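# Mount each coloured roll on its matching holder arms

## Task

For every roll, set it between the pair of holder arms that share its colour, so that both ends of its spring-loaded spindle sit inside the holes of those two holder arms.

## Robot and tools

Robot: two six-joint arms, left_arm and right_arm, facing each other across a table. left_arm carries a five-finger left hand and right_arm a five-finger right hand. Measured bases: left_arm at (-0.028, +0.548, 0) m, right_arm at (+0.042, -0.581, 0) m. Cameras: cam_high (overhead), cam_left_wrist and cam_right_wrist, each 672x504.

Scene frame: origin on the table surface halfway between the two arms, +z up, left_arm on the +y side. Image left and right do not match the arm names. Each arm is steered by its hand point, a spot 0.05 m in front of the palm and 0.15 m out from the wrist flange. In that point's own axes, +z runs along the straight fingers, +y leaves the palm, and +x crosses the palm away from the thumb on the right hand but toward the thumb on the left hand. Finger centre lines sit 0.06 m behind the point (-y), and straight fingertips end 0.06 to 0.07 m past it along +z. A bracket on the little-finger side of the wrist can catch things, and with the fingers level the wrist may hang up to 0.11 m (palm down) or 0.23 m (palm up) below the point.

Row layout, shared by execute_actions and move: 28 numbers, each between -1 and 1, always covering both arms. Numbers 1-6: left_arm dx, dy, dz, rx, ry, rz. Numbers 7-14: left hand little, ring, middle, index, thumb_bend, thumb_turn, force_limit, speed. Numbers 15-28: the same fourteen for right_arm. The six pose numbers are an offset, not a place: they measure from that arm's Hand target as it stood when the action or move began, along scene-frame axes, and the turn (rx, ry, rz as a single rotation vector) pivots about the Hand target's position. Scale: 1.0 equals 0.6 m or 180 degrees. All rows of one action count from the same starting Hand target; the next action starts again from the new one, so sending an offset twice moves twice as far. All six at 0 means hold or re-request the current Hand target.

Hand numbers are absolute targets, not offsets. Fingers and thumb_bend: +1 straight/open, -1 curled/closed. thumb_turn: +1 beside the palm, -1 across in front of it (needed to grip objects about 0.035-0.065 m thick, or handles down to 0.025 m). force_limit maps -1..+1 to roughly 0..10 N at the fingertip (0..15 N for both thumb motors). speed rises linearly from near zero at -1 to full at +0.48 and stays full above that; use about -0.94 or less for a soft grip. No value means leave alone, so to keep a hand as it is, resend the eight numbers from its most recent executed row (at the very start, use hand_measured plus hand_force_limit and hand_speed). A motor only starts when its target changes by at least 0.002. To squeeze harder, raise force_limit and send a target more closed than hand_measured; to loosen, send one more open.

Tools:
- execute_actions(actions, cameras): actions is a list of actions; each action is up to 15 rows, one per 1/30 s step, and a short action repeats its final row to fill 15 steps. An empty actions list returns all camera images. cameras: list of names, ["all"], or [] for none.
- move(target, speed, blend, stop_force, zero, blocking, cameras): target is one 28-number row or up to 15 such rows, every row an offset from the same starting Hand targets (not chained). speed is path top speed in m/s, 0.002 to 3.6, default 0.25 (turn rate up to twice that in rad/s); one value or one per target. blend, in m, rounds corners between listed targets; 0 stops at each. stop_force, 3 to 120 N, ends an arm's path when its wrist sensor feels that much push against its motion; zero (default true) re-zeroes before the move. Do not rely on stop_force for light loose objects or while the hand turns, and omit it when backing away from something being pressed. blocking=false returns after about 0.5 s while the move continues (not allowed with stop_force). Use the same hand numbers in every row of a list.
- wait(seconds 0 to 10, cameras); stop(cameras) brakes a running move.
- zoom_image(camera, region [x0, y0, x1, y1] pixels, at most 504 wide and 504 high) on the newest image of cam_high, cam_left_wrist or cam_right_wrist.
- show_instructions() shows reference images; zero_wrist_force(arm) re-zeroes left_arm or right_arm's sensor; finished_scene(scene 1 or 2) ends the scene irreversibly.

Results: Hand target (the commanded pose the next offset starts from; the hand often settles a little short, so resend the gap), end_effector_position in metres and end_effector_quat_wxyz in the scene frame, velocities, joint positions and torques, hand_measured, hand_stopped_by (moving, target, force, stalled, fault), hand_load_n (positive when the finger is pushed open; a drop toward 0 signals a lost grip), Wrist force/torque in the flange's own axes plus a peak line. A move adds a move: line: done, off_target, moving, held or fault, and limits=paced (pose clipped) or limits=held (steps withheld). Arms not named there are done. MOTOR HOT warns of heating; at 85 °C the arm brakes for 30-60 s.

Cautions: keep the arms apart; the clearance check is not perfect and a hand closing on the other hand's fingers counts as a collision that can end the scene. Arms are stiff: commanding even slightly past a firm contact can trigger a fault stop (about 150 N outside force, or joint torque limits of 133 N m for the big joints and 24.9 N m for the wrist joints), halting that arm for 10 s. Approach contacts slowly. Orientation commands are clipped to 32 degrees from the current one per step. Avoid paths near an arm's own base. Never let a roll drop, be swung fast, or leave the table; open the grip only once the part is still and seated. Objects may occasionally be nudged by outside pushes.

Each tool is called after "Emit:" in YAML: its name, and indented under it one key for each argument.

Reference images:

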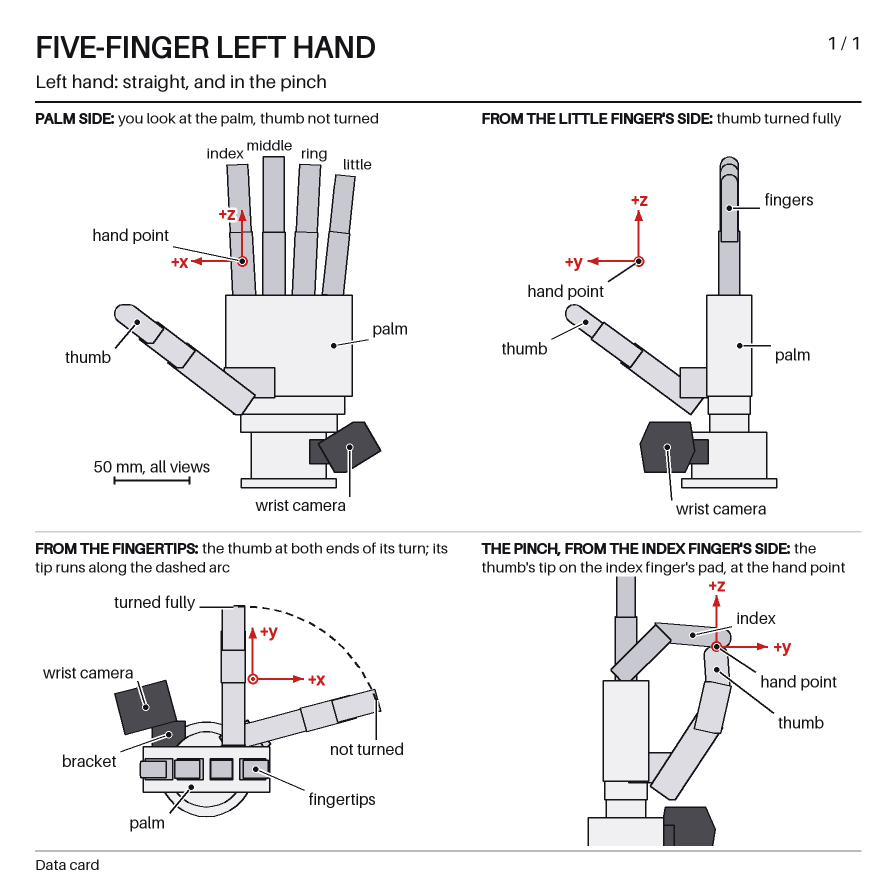

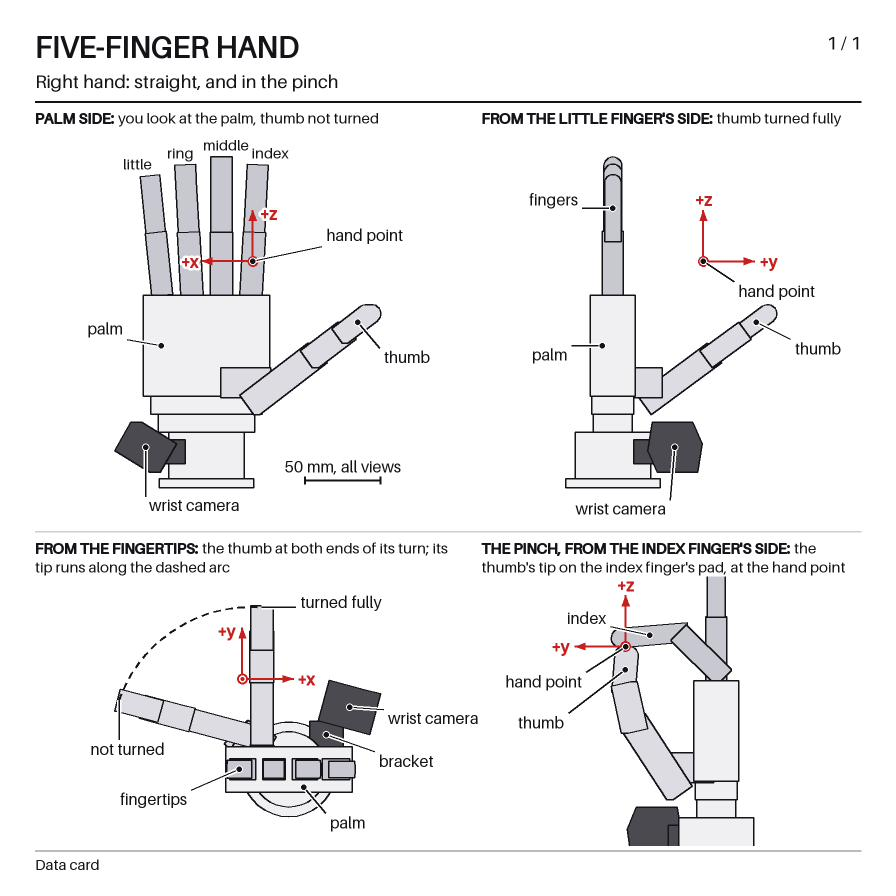

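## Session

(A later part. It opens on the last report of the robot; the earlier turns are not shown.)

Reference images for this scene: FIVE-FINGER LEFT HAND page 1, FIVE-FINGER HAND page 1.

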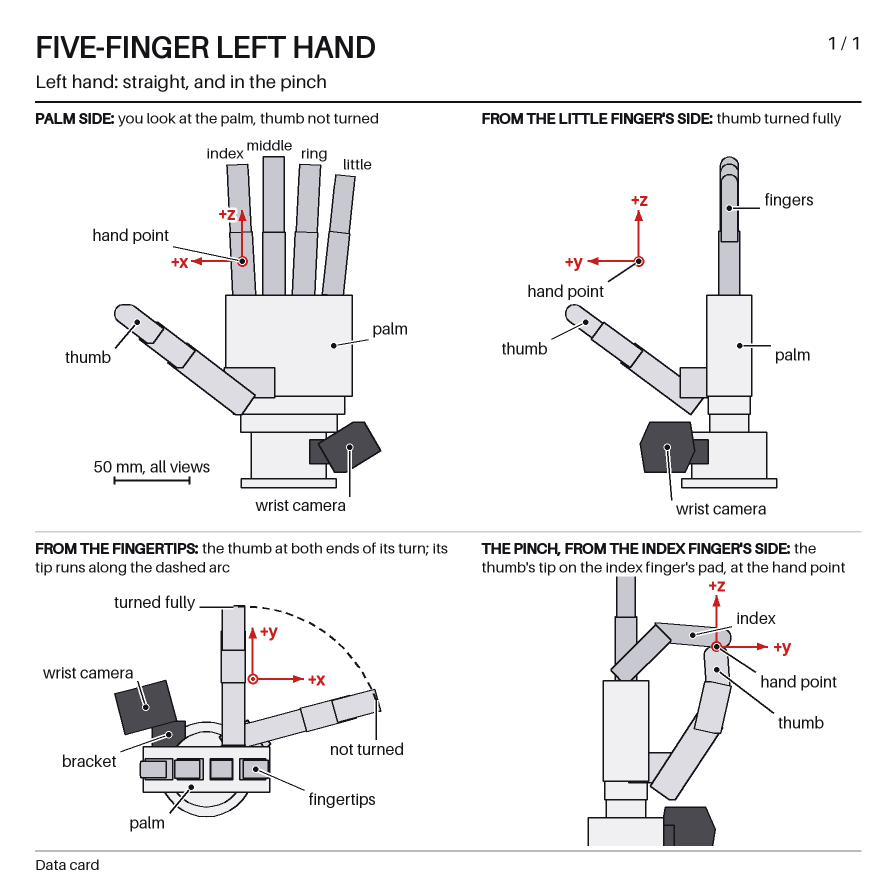

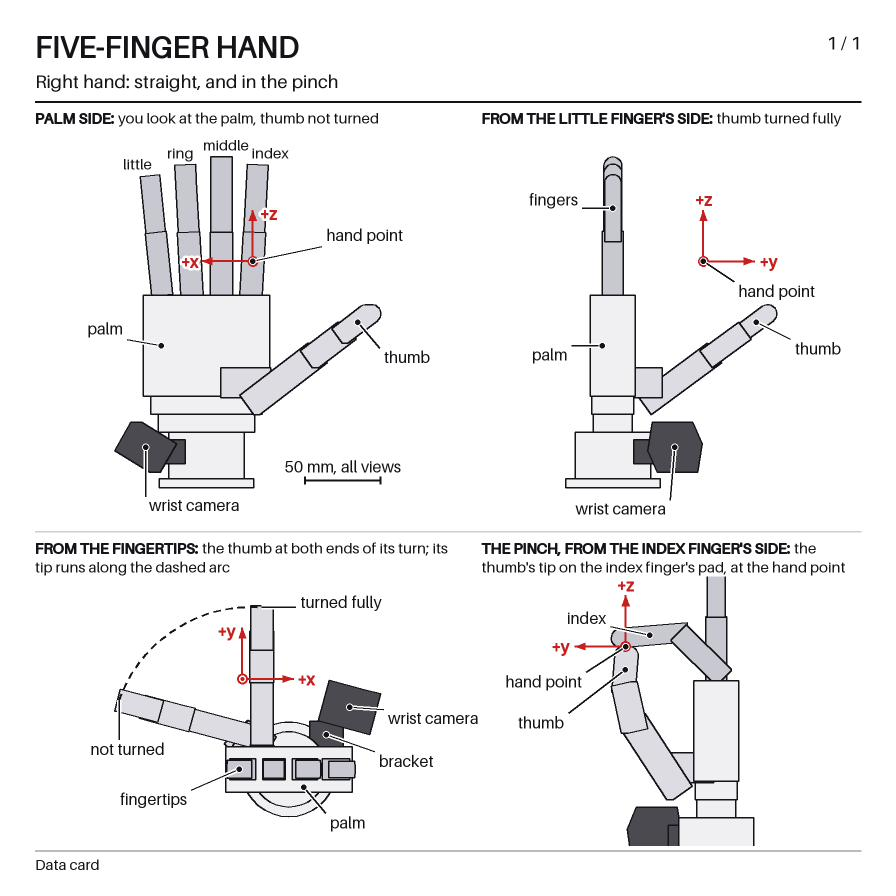

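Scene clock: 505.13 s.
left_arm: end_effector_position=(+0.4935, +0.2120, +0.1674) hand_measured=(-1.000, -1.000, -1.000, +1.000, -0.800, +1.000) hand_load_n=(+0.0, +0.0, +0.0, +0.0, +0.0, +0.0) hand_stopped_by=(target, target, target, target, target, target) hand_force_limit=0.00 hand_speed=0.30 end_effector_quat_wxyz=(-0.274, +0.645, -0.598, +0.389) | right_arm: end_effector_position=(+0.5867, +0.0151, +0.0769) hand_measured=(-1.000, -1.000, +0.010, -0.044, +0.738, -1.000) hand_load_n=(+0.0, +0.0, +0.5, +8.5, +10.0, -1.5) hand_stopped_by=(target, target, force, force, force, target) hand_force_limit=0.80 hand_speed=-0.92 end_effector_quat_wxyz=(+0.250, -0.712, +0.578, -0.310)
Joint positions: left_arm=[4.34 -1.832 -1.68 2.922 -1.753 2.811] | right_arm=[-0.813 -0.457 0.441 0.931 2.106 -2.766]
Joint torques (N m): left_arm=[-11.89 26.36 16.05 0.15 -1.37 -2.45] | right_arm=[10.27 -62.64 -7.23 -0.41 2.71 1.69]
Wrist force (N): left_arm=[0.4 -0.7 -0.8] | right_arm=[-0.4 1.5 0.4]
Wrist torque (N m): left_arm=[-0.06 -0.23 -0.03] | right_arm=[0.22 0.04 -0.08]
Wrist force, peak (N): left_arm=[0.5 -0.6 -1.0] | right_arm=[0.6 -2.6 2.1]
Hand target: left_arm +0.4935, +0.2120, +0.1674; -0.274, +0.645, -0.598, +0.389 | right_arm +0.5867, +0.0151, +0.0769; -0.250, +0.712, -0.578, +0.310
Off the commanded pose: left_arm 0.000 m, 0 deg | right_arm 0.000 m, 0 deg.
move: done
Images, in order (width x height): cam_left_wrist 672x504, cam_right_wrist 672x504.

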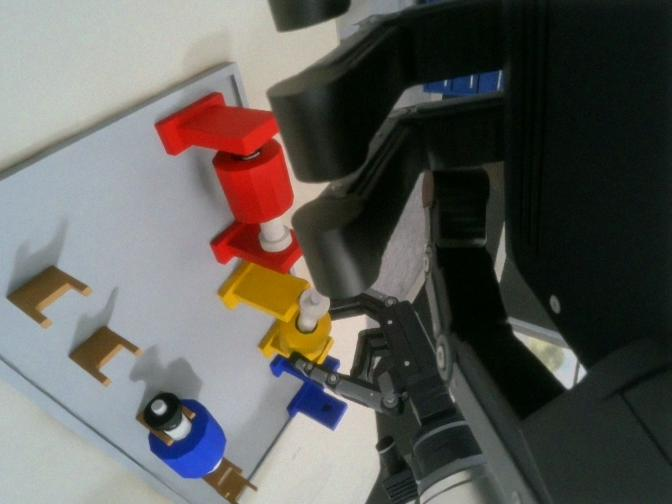

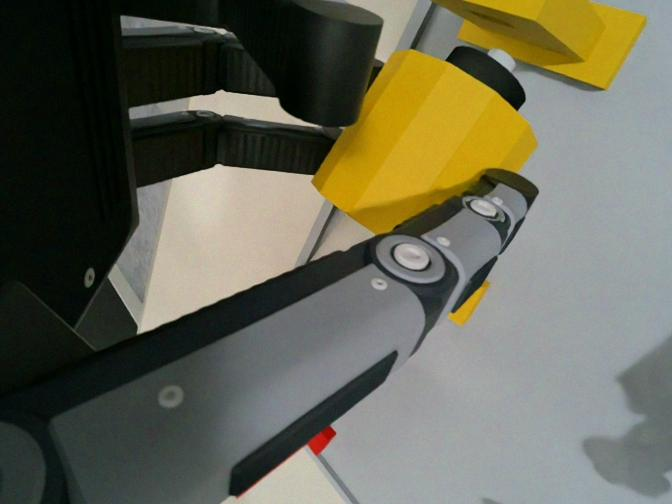

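Emit:
move:
  target: [0,0,0,0,0,0,-1,-1,-1,1,-0.8,1,0,0.3,0,0,0.025,0,0,0,-1,-1,-0.6,-0.6,-0.3,-1,0.8,-0.92]
  speed: 0.03
  stop_force: 5
  cameras: ["cam_left_wrist","cam_right_wrist"]

Emit:
zoom_image:
  camera: "cam_right_wrist"
  region: [420, 0, 620, 150]

Emit:
zoom_image:
  camera: "cam_left_wrist"
  region: [210, 240, 360, 380]

Scene clock: 508.60 s.
left_arm: end_effector_position=(+0.4935, +0.2120, +0.1674) hand_measured=(-1.000, -1.000, -1.000, +1.000, -0.800, +1.000) hand_load_n=(+0.0, +0.0, +0.5, +0.0, +0.5, +0.0) hand_stopped_by=(target, target, target, target, target, target) hand_force_limit=0.00 hand_speed=0.30 end_effector_quat_wxyz=(-0.274, +0.645, -0.598, +0.389) | right_arm: end_effector_position=(+0.5867, +0.0151, +0.0919) hand_measured=(-1.000, -1.000, +0.010, -0.044, +0.738, -1.000) hand_load_n=(+0.0, +0.0, +0.5, +9.0, +10.0, -1.0) hand_stopped_by=(target, target, force, force, force, target) hand_force_limit=0.80 hand_speed=-0.92 end_effector_quat_wxyz=(+0.250, -0.712, +0.578, -0.310)
Joint positions: left_arm=[4.34 -1.832 -1.68 2.922 -1.753 2.811] | right_arm=[-0.813 -0.454 0.397 0.973 2.106 -2.766]
Joint torques (N m): left_arm=[-11.93 23.67 19.31 0.07 -1.51 -2.51] | right_arm=[4.1 -47.6 -32.5 2.85 0.12 1.76]
Wrist force (N): left_arm=[0.4 -0.7 -0.7] | right_arm=[-0.2 2.2 0.5]
Wrist torque (N m): left_arm=[-0.07 -0.23 -0.03] | right_arm=[0.30 0.00 -0.07]
Wrist force, peak (N): left_arm=[0.5 -0.9 -0.9] | right_arm=[-0.5 2.2 0.2]
Hand target: left_arm +0.4935, +0.2120, +0.1674; -0.274, +0.645, -0.598, +0.389 | right_arm +0.5867, +0.0151, +0.0919; -0.250, +0.712, -0.578, +0.310
Off the commanded pose: left_arm 0.000 m, 0 deg | right_arm 0.000 m, 0 deg.
move: done
Images, in order (width x height): cam_left_wrist 672x504, cam_right_wrist 672x504.

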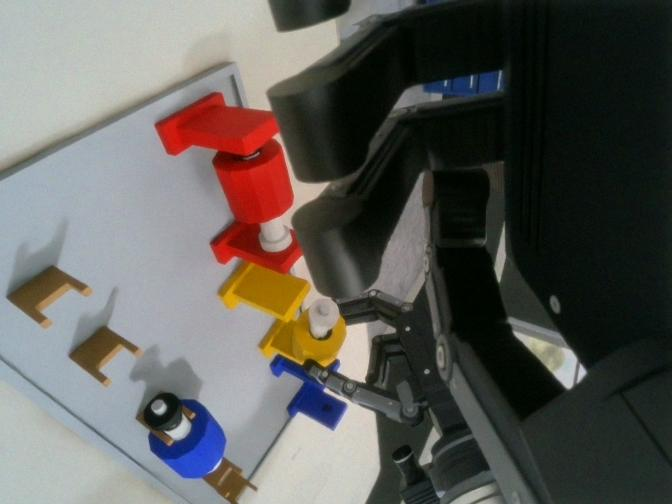

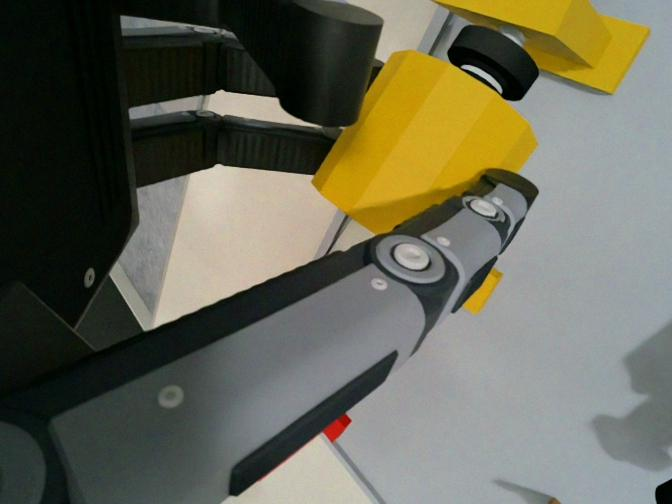

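Scaled by 2.520 from the camera's 672x504 image, which has a finer 960x720 frame.

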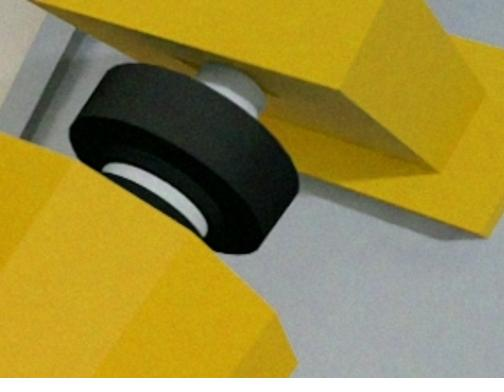

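Scaled by 3.360 from the camera's 672x504 image, which has a finer 960x720 frame.

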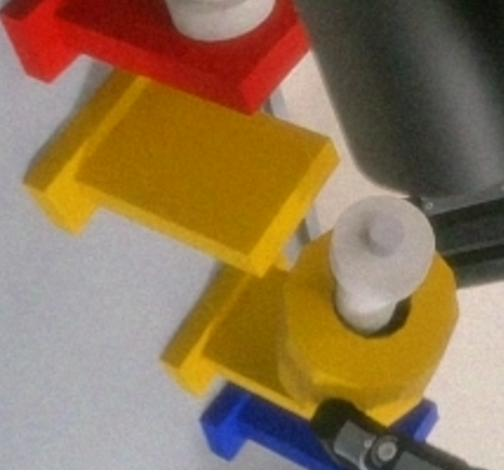

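Emit:
move:
  target: [0,0,0,0,0,0,-1,-1,-1,1,-0.8,1,0,0.3,0,0.0125,0.0067,0.0303,0.0041,0,-1,-1,-0.6,-0.6,-0.3,-1,0.8,-0.92]
  speed: 0.04
  cameras: ["cam_left_wrist","cam_right_wrist"]

Emit:
zoom_image:
  camera: "cam_right_wrist"
  region: [420, 0, 620, 150]

Emit:
zoom_image:
  camera: "cam_left_wrist"
  region: [210, 240, 360, 380]

Scene clock: 511.10 s.
left_arm: end_effector_position=(+0.4935, +0.2120, +0.1674) hand_measured=(-1.000, -1.000, -1.000, +1.000, -0.800, +1.000) hand_load_n=(+0.0, +0.0, +0.5, +0.0, +0.0, +0.0) hand_stopped_by=(target, target, target, target, target, target) hand_force_limit=0.00 hand_speed=0.30 end_effector_quat_wxyz=(-0.274, +0.645, -0.598, +0.389) | right_arm: end_effector_position=(+0.5867, +0.0226, +0.0959) hand_measured=(-1.000, -1.000, +0.010, -0.044, +0.738, -1.000) hand_load_n=(+0.0, +0.0, +1.0, +8.5, +10.0, -1.5) hand_stopped_by=(target, target, force, force, force, target) hand_force_limit=0.80 hand_speed=-0.92 end_effector_quat_wxyz=(+0.280, -0.701, +0.594, -0.278)
Joint positions: left_arm=[4.34 -1.832 -1.68 2.922 -1.753 2.811] | right_arm=[-0.83 -0.515 0.502 0.892 2.035 -2.726]
Joint torques (N m): left_arm=[-11.41 21.84 20.62 -0.26 -1.39 -2.38] | right_arm=[-9.17 -62.68 -7.08 -0.64 -1.84 1.49]
Wrist force (N): left_arm=[0.3 -0.7 -0.7] | right_arm=[-0.3 2.0 0.3]
Wrist torque (N m): left_arm=[-0.06 -0.21 -0.04] | right_arm=[0.28 0.03 -0.05]
Wrist force, peak (N): left_arm=[0.5 -0.8 -1.0] | right_arm=[-0.2 2.4 0.3]
Hand target: left_arm +0.4935, +0.2120, +0.1674; -0.274, +0.645, -0.598, +0.389 | right_arm +0.5867, +0.0226, +0.0960; -0.280, +0.701, -0.594, +0.278
Off the commanded pose: left_arm 0.000 m, 0 deg | right_arm 0.000 m, 0 deg.
move: done
Images, in order (width x height): cam_left_wrist 672x504, cam_right_wrist 672x504.

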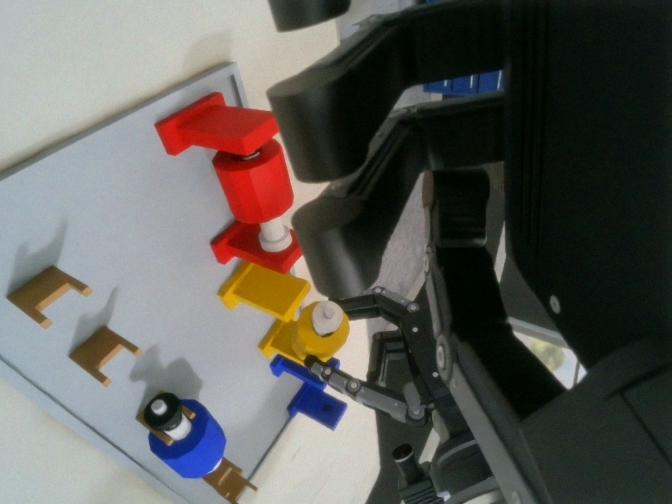

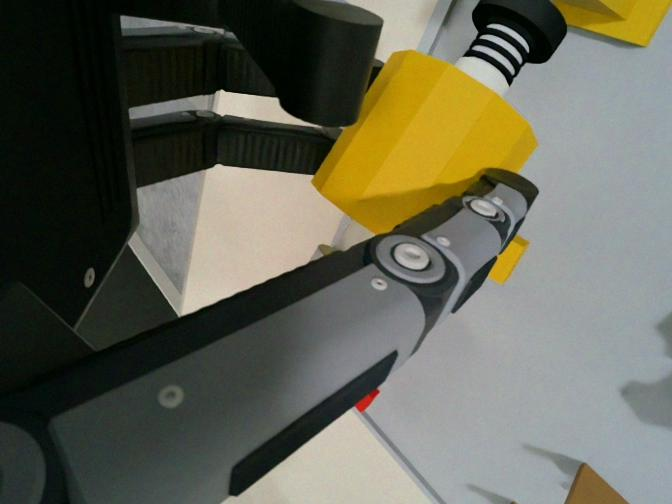

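Scaled by 2.520 from the camera's 672x504 image, which has a finer 960x720 frame.

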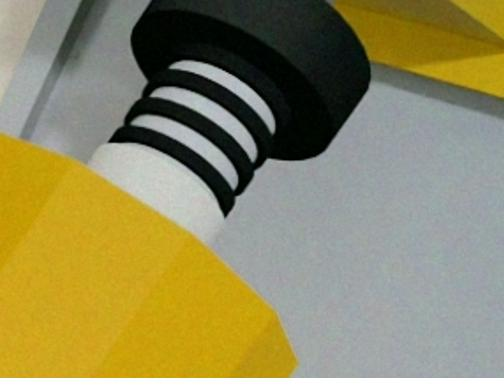

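Scaled by 3.360 from the camera's 672x504 image, which has a finer 960x720 frame.

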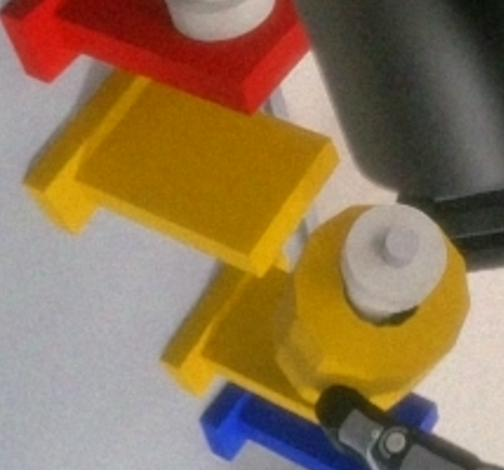

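Emit:
move:
  target: [0,0,0,0,0,0,-1,-1,-1,1,-0.8,1,0,0.3,0.0032,0,-0.0115,0,0,0,-1,-1,-0.6,-0.6,-0.3,-1,0.8,-0.92]
  speed: 0.03
  stop_force: 4
  cameras: ["cam_left_wrist","cam_right_wrist"]

Emit:
zoom_image:
  camera: "cam_right_wrist"
  region: [420, 0, 620, 150]

Emit:
zoom_image:
  camera: "cam_left_wrist"
  region: [210, 240, 360, 380]

Scene clock: 513.23 s.
left_arm: end_effector_position=(+0.4935, +0.2120, +0.1674) hand_measured=(-1.000, -1.000, -1.000, +1.000, -0.800, +1.000) hand_load_n=(+0.0, +0.0, +0.0, +0.0, +0.0, +0.0) hand_stopped_by=(target, target, target, target, target, target) hand_force_limit=0.00 hand_speed=0.30 end_effector_quat_wxyz=(-0.274, +0.645, -0.598, +0.389) | right_arm: end_effector_position=(+0.5886, +0.0226, +0.0891) hand_measured=(-1.000, -1.000, +0.010, -0.044, +0.738, -1.000) hand_load_n=(+0.0, +0.0, +0.5, +8.5, +10.0, -1.0) hand_stopped_by=(target, target, force, force, force, target) hand_force_limit=0.80 hand_speed=-0.92 end_effector_quat_wxyz=(+0.280, -0.701, +0.594, -0.278)
Joint positions: left_arm=[4.34 -1.832 -1.68 2.922 -1.753 2.811] | right_arm=[-0.832 -0.51 0.51 0.878 2.034 -2.727]
Joint torques (N m): left_arm=[-11.95 20.39 21.62 -0.41 -1.3 -2.46] | right_arm=[-10.8 -46.45 -6.93 -0.53 -1.58 -1.58]
Wrist force (N): left_arm=[0.5 -0.6 -0.7] | right_arm=[-0.3 2.0 0.0]
Wrist torque (N m): left_arm=[-0.06 -0.25 -0.03] | right_arm=[0.29 0.00 0.10]
Wrist force, peak (N): left_arm=[0.4 -0.7 -1.1] | right_arm=[0.0 2.3 0.5]
Hand target: left_arm +0.4935, +0.2120, +0.1674; -0.274, +0.645, -0.598, +0.389 | right_arm +0.5886, +0.0226, +0.0891; -0.280, +0.701, -0.594, +0.278
Off the commanded pose: left_arm 0.000 m, 0 deg | right_arm 0.000 m, 0 deg.
move: done
Images, in order (width x height): cam_left_wrist 672x504, cam_right_wrist 672x504.

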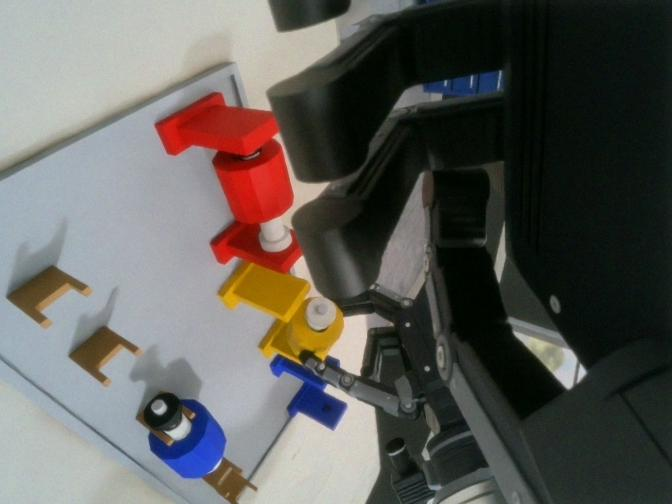

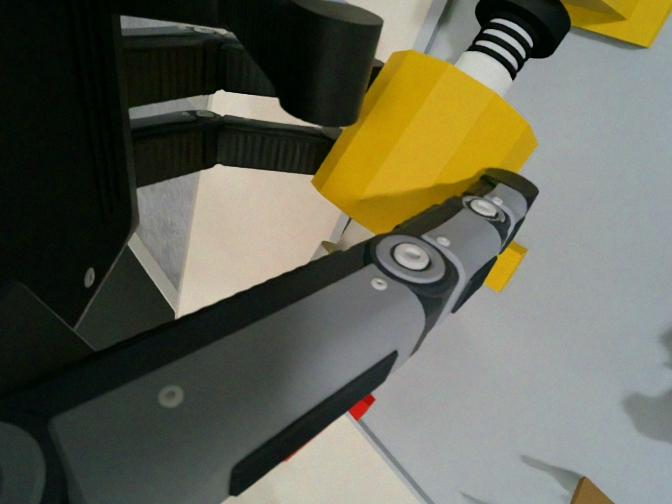

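Scaled by 2.520 from the camera's 672x504 image, which has a finer 960x720 frame.

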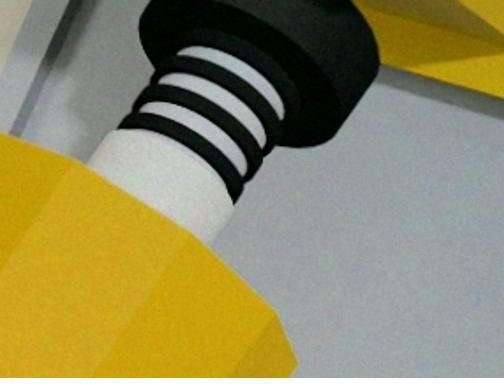

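Scaled by 3.360 from the camera's 672x504 image, which has a finer 960x720 frame.

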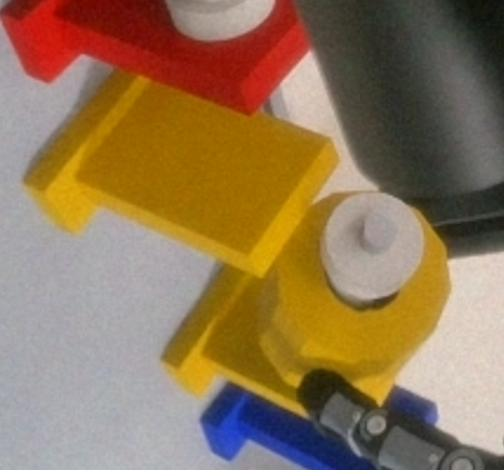

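Emit:
move:
  target: [0,0,0,0,0,0,-1,-1,-1,1,-0.8,1,0,0.3,0.0038,-0.0283,-0.0117,0,0,0,-1,-1,-0.6,-0.6,-0.3,-1,0.8,-0.92]
  speed: 0.015
  stop_force: 3
  cameras: ["cam_left_wrist","cam_right_wrist"]

Emit:
zoom_image:
  camera: "cam_right_wrist"
  region: [420, 0, 620, 150]

Scene clock: 515.53 s.
left_arm: end_effector_position=(+0.4935, +0.2120, +0.1674) hand_measured=(-1.000, -1.000, -1.000, +1.000, -0.800, +1.000) hand_load_n=(+0.0, +0.0, +0.0, +0.0, +0.0, +0.0) hand_stopped_by=(target, target, target, target, target, target) hand_force_limit=0.00 hand_speed=0.30 end_effector_quat_wxyz=(-0.274, +0.645, -0.598, +0.389) | right_arm: end_effector_position=(+0.5909, +0.0056, +0.0820) hand_measured=(-1.000, -1.000, +0.010, -0.044, +0.738, -1.000) hand_load_n=(+0.0, +0.0, +0.5, +9.0, +10.0, -1.0) hand_stopped_by=(target, target, force, force, force, target) hand_force_limit=0.80 hand_speed=-0.92 end_effector_quat_wxyz=(+0.280, -0.701, +0.594, -0.278)
Joint positions: left_arm=[4.34 -1.832 -1.68 2.922 -1.753 2.811] | right_arm=[-0.852 -0.566 0.634 0.802 2.02 -2.745]
Joint torques (N m): left_arm=[-11.72 20.93 23.08 -0.44 -1.54 -2.59] | right_arm=[-10.68 -60.21 -7.52 -0.54 -1.57 -1.68]
Wrist force (N): left_arm=[0.4 -0.7 -0.8] | right_arm=[-0.8 2.2 0.4]
Wrist torque (N m): left_arm=[-0.06 -0.23 -0.03] | right_arm=[0.26 0.04 0.08]
Wrist force, peak (N): left_arm=[0.4 -0.7 -1.0] | right_arm=[-0.5 2.4 0.3]
Hand target: left_arm +0.4935, +0.2120, +0.1674; -0.274, +0.645, -0.598, +0.389 | right_arm +0.5909, +0.0056, +0.0820; -0.280, +0.701, -0.594, +0.278
Off the commanded pose: left_arm 0.000 m, 0 deg | right_arm 0.000 m, 0 deg.
move: done
Images, in order (width x height): cam_left_wrist 672x504, cam_right_wrist 672x504.

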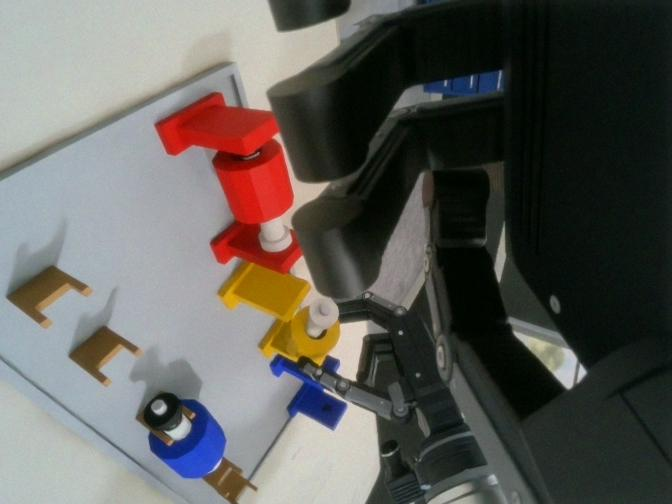

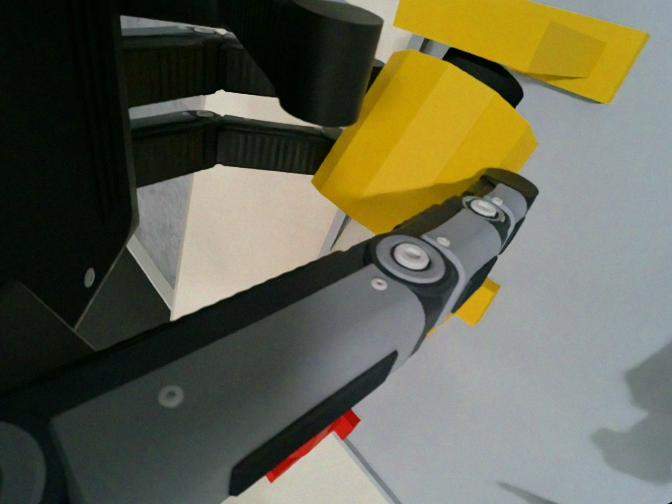

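Scaled by 2.520 from the camera's 672x504 image, which has a finer 960x720 frame.

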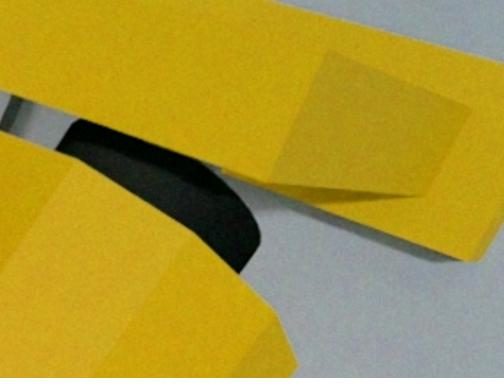

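Emit:
move:
  target: [0,0,0,0,0,0,-1,-1,-1,1,-0.8,1,0,0.3,0.0011,-0.0083,-0.0034,0,0,0,-1,-1,-0.6,-0.6,-0.3,-1,0.8,-0.92]
  speed: 0.006
  stop_force: 3
  cameras: ["cam_left_wrist","cam_right_wrist"]

Emit:
zoom_image:
  camera: "cam_right_wrist"
  region: [420, 0, 620, 150]

Scene clock: 517.67 s.
left_arm: end_effector_position=(+0.4935, +0.2120, +0.1674) hand_measured=(-1.000, -1.000, -1.000, +1.000, -0.800, +1.000) hand_load_n=(+0.0, +0.0, +0.0, +0.0, +0.0, +0.0) hand_stopped_by=(target, target, target, target, target, target) hand_force_limit=0.00 hand_speed=0.30 end_effector_quat_wxyz=(-0.274, +0.645, -0.598, +0.389) | right_arm: end_effector_position=(+0.5913, +0.0022, +0.0806) hand_measured=(-1.000, -1.000, +0.010, -0.044, +0.738, -1.000) hand_load_n=(+0.0, +0.0, +0.5, +9.0, +10.0, +0.0) hand_stopped_by=(target, target, force, force, force, target) hand_force_limit=0.80 hand_speed=-0.92 end_effector_quat_wxyz=(+0.280, -0.701, +0.594, -0.278)
Joint positions: left_arm=[4.34 -1.832 -1.68 2.922 -1.753 2.811] | right_arm=[-0.857 -0.576 0.655 0.789 2.018 -2.748]
Joint torques (N m): left_arm=[-11.8 19.93 24.35 -0.66 -1.43 -2.37] | right_arm=[10.42 -42.73 -32.22 3.13 3.42 0.82]
Wrist force (N): left_arm=[0.3 -0.6 -0.8] | right_arm=[-3.2 1.2 -0.3]
Wrist torque (N m): left_arm=[-0.04 -0.20 -0.04] | right_arm=[0.25 0.04 0.09]
Wrist force, peak (N): left_arm=[0.6 -0.8 -1.1] | right_arm=[-5.4 -0.1 0.0]
Hand target: left_arm +0.4935, +0.2120, +0.1674; -0.274, +0.645, -0.598, +0.389 | right_arm +0.5913, +0.0022, +0.0806; -0.280, +0.701, -0.594, +0.278 (not the last commanded pose)
Off the commanded pose: left_arm 0.000 m, 0 deg | right_arm 0.002 m, 0 deg.
move: contact (right_arm)
Images, in order (width x height): cam_left_wrist 672x504, cam_right_wrist 672x504.

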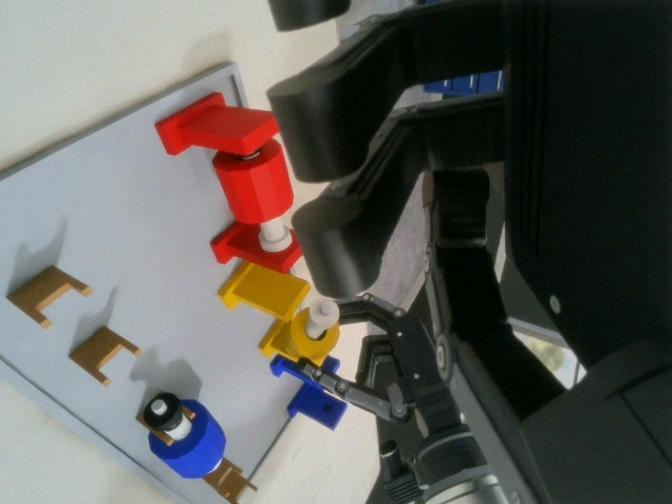

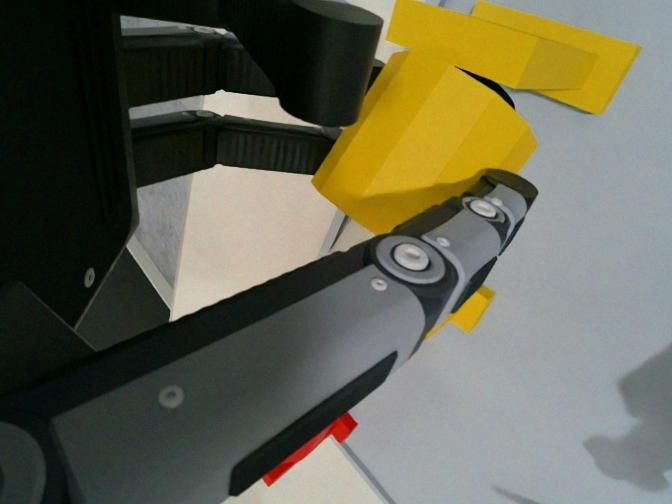

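Scaled by 2.520 from the camera's 672x504 image, which has a finer 960x720 frame.

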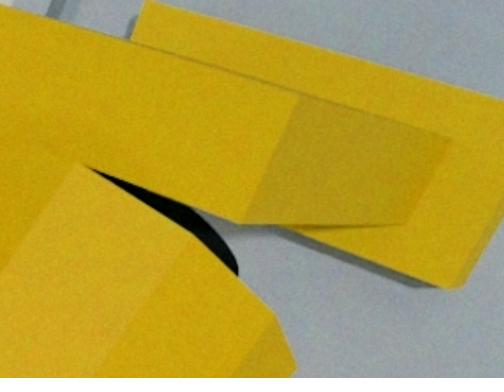

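Emit:
move:
  target: [0,0,0,0,0,0,-1,-1,-1,1,-0.8,1,0,0.3,0.0067,0.001,0,0,0,0,-1,-1,-0.6,-0.6,-0.3,-1,0.8,-0.92]
  speed: 0.006
  stop_force: 4
  cameras: ["cam_right_wrist"]

Emit:
zoom_image:
  camera: "cam_right_wrist"
  region: [420, 0, 620, 150]

Scene clock: 519.43 s.
left_arm: end_effector_position=(+0.4935, +0.2120, +0.1674) hand_measured=(-1.000, -1.000, -1.000, +1.000, -0.800, +1.000) hand_load_n=(+0.0, +0.0, +0.0, +0.0, +0.0, +0.0) hand_stopped_by=(target, target, target, target, target, target) hand_force_limit=0.00 hand_speed=0.30 end_effector_quat_wxyz=(-0.274, +0.645, -0.598, +0.389) | right_arm: end_effector_position=(+0.5954, +0.0028, +0.0806) hand_measured=(-1.000, -1.000, +0.010, -0.044, +0.738, -1.000) hand_load_n=(+0.0, +0.0, +0.0, +9.0, +10.5, +0.0) hand_stopped_by=(target, target, force, force, force, target) hand_force_limit=0.80 hand_speed=-0.92 end_effector_quat_wxyz=(+0.280, -0.701, +0.594, -0.278)
Joint positions: left_arm=[4.34 -1.832 -1.68 2.922 -1.753 2.811] | right_arm=[-0.86 -0.564 0.634 0.798 2.015 -2.751]
Joint torques (N m): left_arm=[-11.65 20.84 25.31 -0.94 -1.43 -2.46] | right_arm=[-10.99 -43.64 -33.09 2.58 -1.35 -1.76]
Wrist force (N): left_arm=[0.4 -0.7 -0.8] | right_arm=[-2.6 2.2 -0.6]
Wrist torque (N m): left_arm=[-0.07 -0.22 -0.03] | right_arm=[0.24 0.09 0.11]
Wrist force, peak (N): left_arm=[0.1 -1.0 -1.0] | right_arm=[-2.4 2.6 -0.3]
Hand target: left_arm +0.4935, +0.2120, +0.1674; -0.274, +0.645, -0.598, +0.389 | right_arm +0.5954, +0.0028, +0.0806; -0.280, +0.701, -0.594, +0.278
Off the commanded pose: left_arm 0.000 m, 0 deg | right_arm 0.000 m, 0 deg.
move: done
Images, in order (width x height): cam_right_wrist 672x504.

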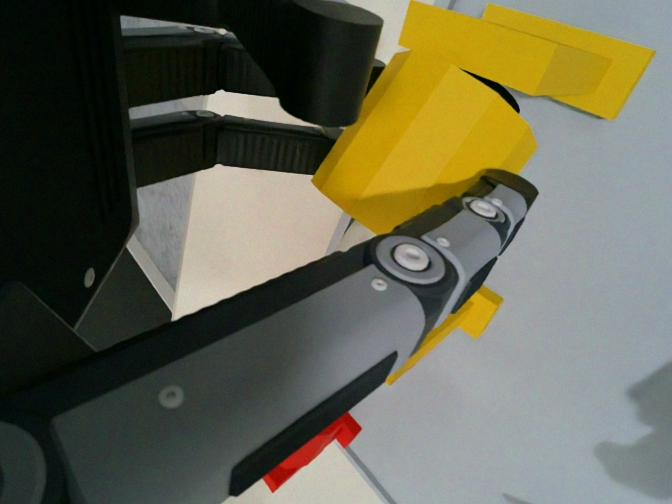

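Scaled by 2.520 from the camera's 672x504 image, which has a finer 960x720 frame.

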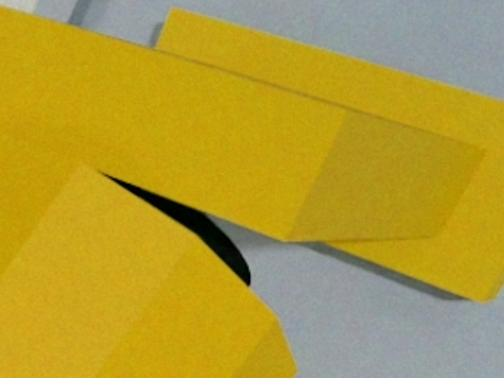

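Emit:
move:
  target: [0,0,0,0,0,0,-1,-1,-1,1,-0.8,1,0,0.3,0.005,0.0007,0,0,0,0,-1,-1,-0.6,-0.6,-0.3,-1,0.8,-0.92]
  speed: 0.006
  stop_force: 4
  zero: false
  cameras: ["cam_right_wrist"]

Emit:
zoom_image:
  camera: "cam_right_wrist"
  region: [420, 0, 620, 150]

Scene clock: 521.17 s.
left_arm: end_effector_position=(+0.4935, +0.2120, +0.1674) hand_measured=(-1.000, -1.000, -1.000, +1.000, -0.800, +1.000) hand_load_n=(+0.0, +0.0, +0.0, +0.0, +0.0, +0.0) hand_stopped_by=(target, target, target, target, target, target) hand_force_limit=0.00 hand_speed=0.30 end_effector_quat_wxyz=(-0.274, +0.645, -0.598, +0.389) | right_arm: end_effector_position=(+0.5984, +0.0032, +0.0806) hand_measured=(-1.000, -1.000, +0.010, -0.044, +0.738, -1.000) hand_load_n=(+0.0, +0.0, +0.0, +8.0, +10.5, +1.5) hand_stopped_by=(target, target, force, force, force, target) hand_force_limit=0.80 hand_speed=-0.92 end_effector_quat_wxyz=(+0.280, -0.701, +0.594, -0.278)
Joint positions: left_arm=[4.34 -1.832 -1.68 2.922 -1.753 2.811] | right_arm=[-0.862 -0.556 0.617 0.805 2.014 -2.753]
Joint torques (N m): left_arm=[-11.43 21.04 26.02 -0.98 -1.43 -2.42] | right_arm=[-12.63 -45.34 -33.18 2.52 -1.04 -1.84]
Wrist force (N): left_arm=[0.4 -0.6 -1.0] | right_arm=[-3.2 2.4 -2.0]
Wrist torque (N m): left_arm=[-0.03 -0.24 -0.03] | right_arm=[0.13 0.11 0.15]
Wrist force, peak (N): left_arm=[0.4 -1.0 -0.9] | right_arm=[-3.3 2.5 -2.5]
Hand target: left_arm +0.4935, +0.2120, +0.1674; -0.274, +0.645, -0.598, +0.389 | right_arm +0.5984, +0.0032, +0.0806; -0.280, +0.701, -0.594, +0.278
Off the commanded pose: left_arm 0.000 m, 0 deg | right_arm 0.000 m, 0 deg.
move: done
Images, in order (width x height): cam_right_wrist 672x504.

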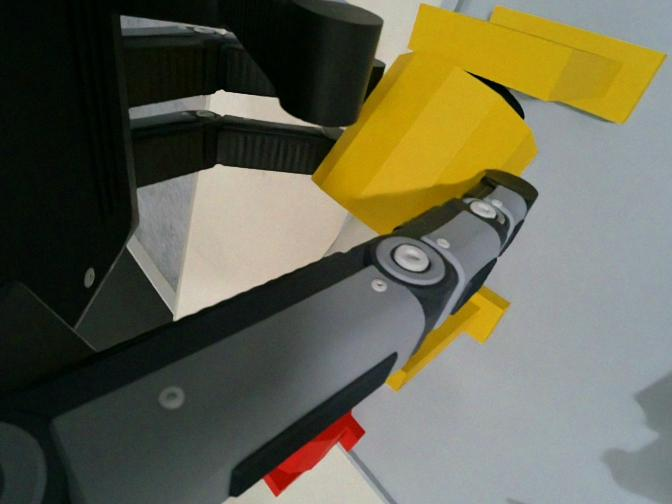

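Scaled by 2.520 from the camera's 672x504 image, which has a finer 960x720 frame.

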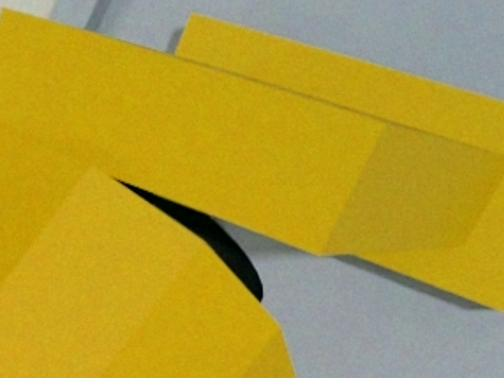

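Emit:
move:
  target: [0,0,0,0,0,0,-1,-1,-1,1,-0.8,1,0,0.3,-0.0117,-0.0017,0,0,0,0,-1,-1,-0.6,-0.6,-0.3,-1,0.8,-0.92]
  speed: 0.008
  cameras: ["cam_right_wrist"]

Emit:
zoom_image:
  camera: "cam_right_wrist"
  region: [420, 0, 620, 150]

Emit:
move:
  target: [0,0,0,0,0,0,-1,-1,-1,1,-0.8,1,0,0.3,-0.005,-0.0007,0,0,0,0,-1,-1,-0.6,-0.6,-0.3,-1,0.8,-0.92]
  speed: 0.006
  stop_force: 4
  cameras: ["cam_right_wrist"]

Emit:
zoom_image:
  camera: "cam_right_wrist"
  region: [420, 0, 620, 150]

Scene clock: 523.00 s.
left_arm: end_effector_position=(+0.4935, +0.2120, +0.1674) hand_measured=(-1.000, -1.000, -1.000, +1.000, -0.800, +1.000) hand_load_n=(+0.0, +0.0, +0.0, +0.0, +0.0, +0.0) hand_stopped_by=(target, target, target, target, target, target) hand_force_limit=0.00 hand_speed=0.30 end_effector_quat_wxyz=(-0.274, +0.645, -0.598, +0.389) | right_arm: end_effector_position=(+0.5914, +0.0022, +0.0806) hand_measured=(-1.000, -1.000, +0.010, -0.044, +0.738, -1.000) hand_load_n=(+0.0, +0.0, +0.0, +9.0, +10.0, -1.0) hand_stopped_by=(target, target, force, force, force, target) hand_force_limit=0.80 hand_speed=-0.92 end_effector_quat_wxyz=(+0.280, -0.701, +0.594, -0.278)
Joint positions: left_arm=[4.34 -1.832 -1.68 2.922 -1.753 2.811] | right_arm=[-0.857 -0.575 0.655 0.789 2.018 -2.748]
Joint torques (N m): left_arm=[-12.04 20.82 27.4 -1.17 -1.32 -2.61] | right_arm=[11.8 -60.41 -7.76 -0.79 2.75 1.45]
Wrist force (N): left_arm=[0.1 -0.8 -0.9] | right_arm=[-0.4 2.0 0.3]
Wrist torque (N m): left_arm=[-0.08 -0.18 -0.05] | right_arm=[0.27 0.00 -0.08]
Wrist force, peak (N): left_arm=[0.4 -0.9 -1.0] | right_arm=[-5.1 0.8 -1.5]
Hand target: left_arm +0.4935, +0.2120, +0.1674; -0.274, +0.645, -0.598, +0.389 | right_arm +0.5913, +0.0022, +0.0806; -0.280, +0.701, -0.594, +0.278
Off the commanded pose: left_arm 0.000 m, 0 deg | right_arm 0.000 m, 0 deg.
move: done
Images, in order (width x height): cam_right_wrist 672x504.

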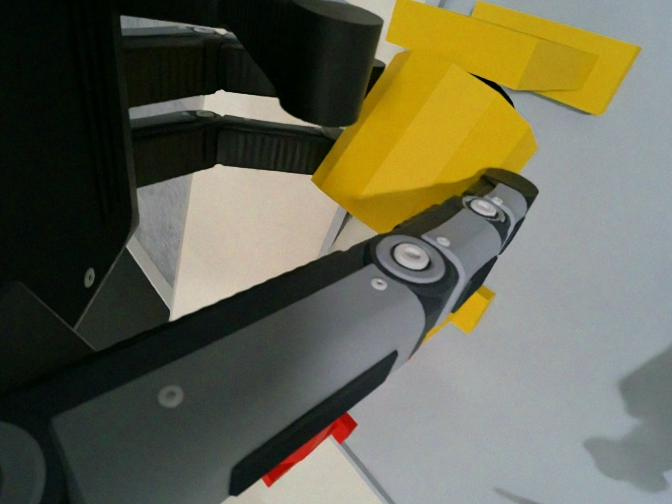

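Scaled by 2.520 from the camera's 672x504 image, which has a finer 960x720 frame.

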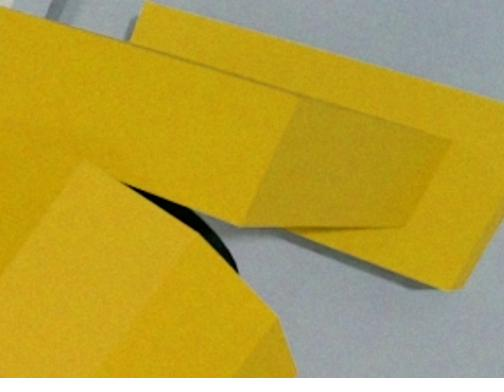

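Scene clock: 524.33 s.
left_arm: end_effector_position=(+0.4935, +0.2120, +0.1674) hand_measured=(-1.000, -1.000, -1.000, +1.000, -0.800, +1.000) hand_load_n=(+0.0, +0.0, +0.0, +0.0, +0.0, +0.0) hand_stopped_by=(target, target, target, target, target, target) hand_force_limit=0.00 hand_speed=0.30 end_effector_quat_wxyz=(-0.274, +0.645, -0.598, +0.389) | right_arm: end_effector_position=(+0.5883, +0.0018, +0.0806) hand_measured=(-1.000, -1.000, +0.010, -0.044, +0.738, -1.000) hand_load_n=(+0.0, +0.0, +0.5, +9.5, +9.5, -1.0) hand_stopped_by=(target, target, force, force, force, target) hand_force_limit=0.80 hand_speed=-0.92 end_effector_quat_wxyz=(+0.280, -0.701, +0.594, -0.278)
Joint positions: left_arm=[4.34 -1.832 -1.68 2.922 -1.753 2.811] | right_arm=[-0.854 -0.584 0.671 0.782 2.019 -2.746]
Joint torques (N m): left_arm=[-11.61 20.73 28.12 -1.15 -1.28 -2.38] | right_arm=[11.14 -59.99 -4.57 0.37 3.06 1.3]
Wrist force (N): left_arm=[0.3 -0.8 -0.9] | right_arm=[-3.2 -0.3 1.0]
Wrist torque (N m): left_arm=[-0.06 -0.22 -0.04] | right_arm=[0.25 -0.03 -0.09]
Wrist force, peak (N): left_arm=[0.5 -0.8 -1.0] | right_arm=[-3.2 -0.3 1.0]
Hand target: left_arm +0.4935, +0.2120, +0.1674; -0.274, +0.645, -0.598, +0.389 | right_arm +0.5883, +0.0018, +0.0806; -0.280, +0.701, -0.594, +0.278
Off the commanded pose: left_arm 0.000 m, 0 deg | right_arm 0.000 m, 0 deg.
move: done
Images, in order (width x height): cam_right_wrist 672x504.

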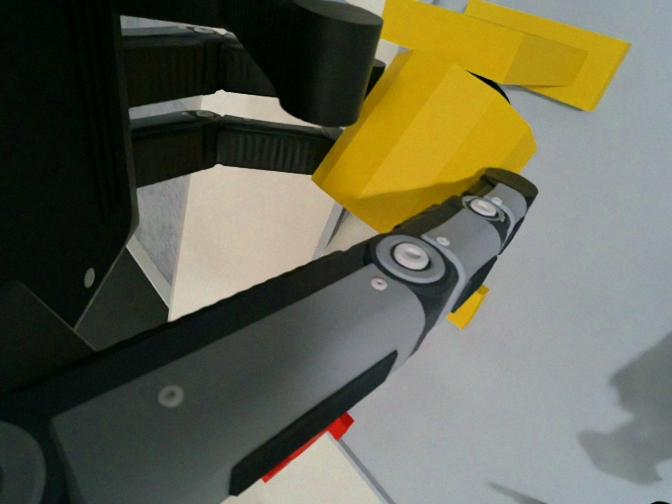

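Scaled by 2.520 from the camera's 672x504 image, which has a finer 960x720 frame.

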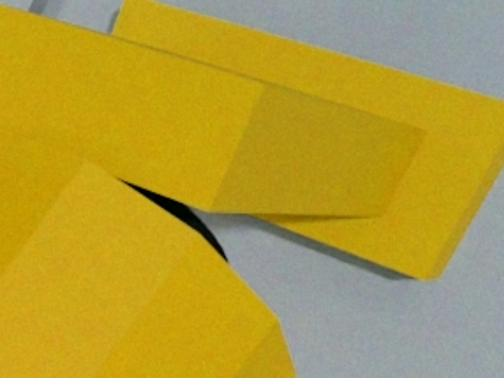

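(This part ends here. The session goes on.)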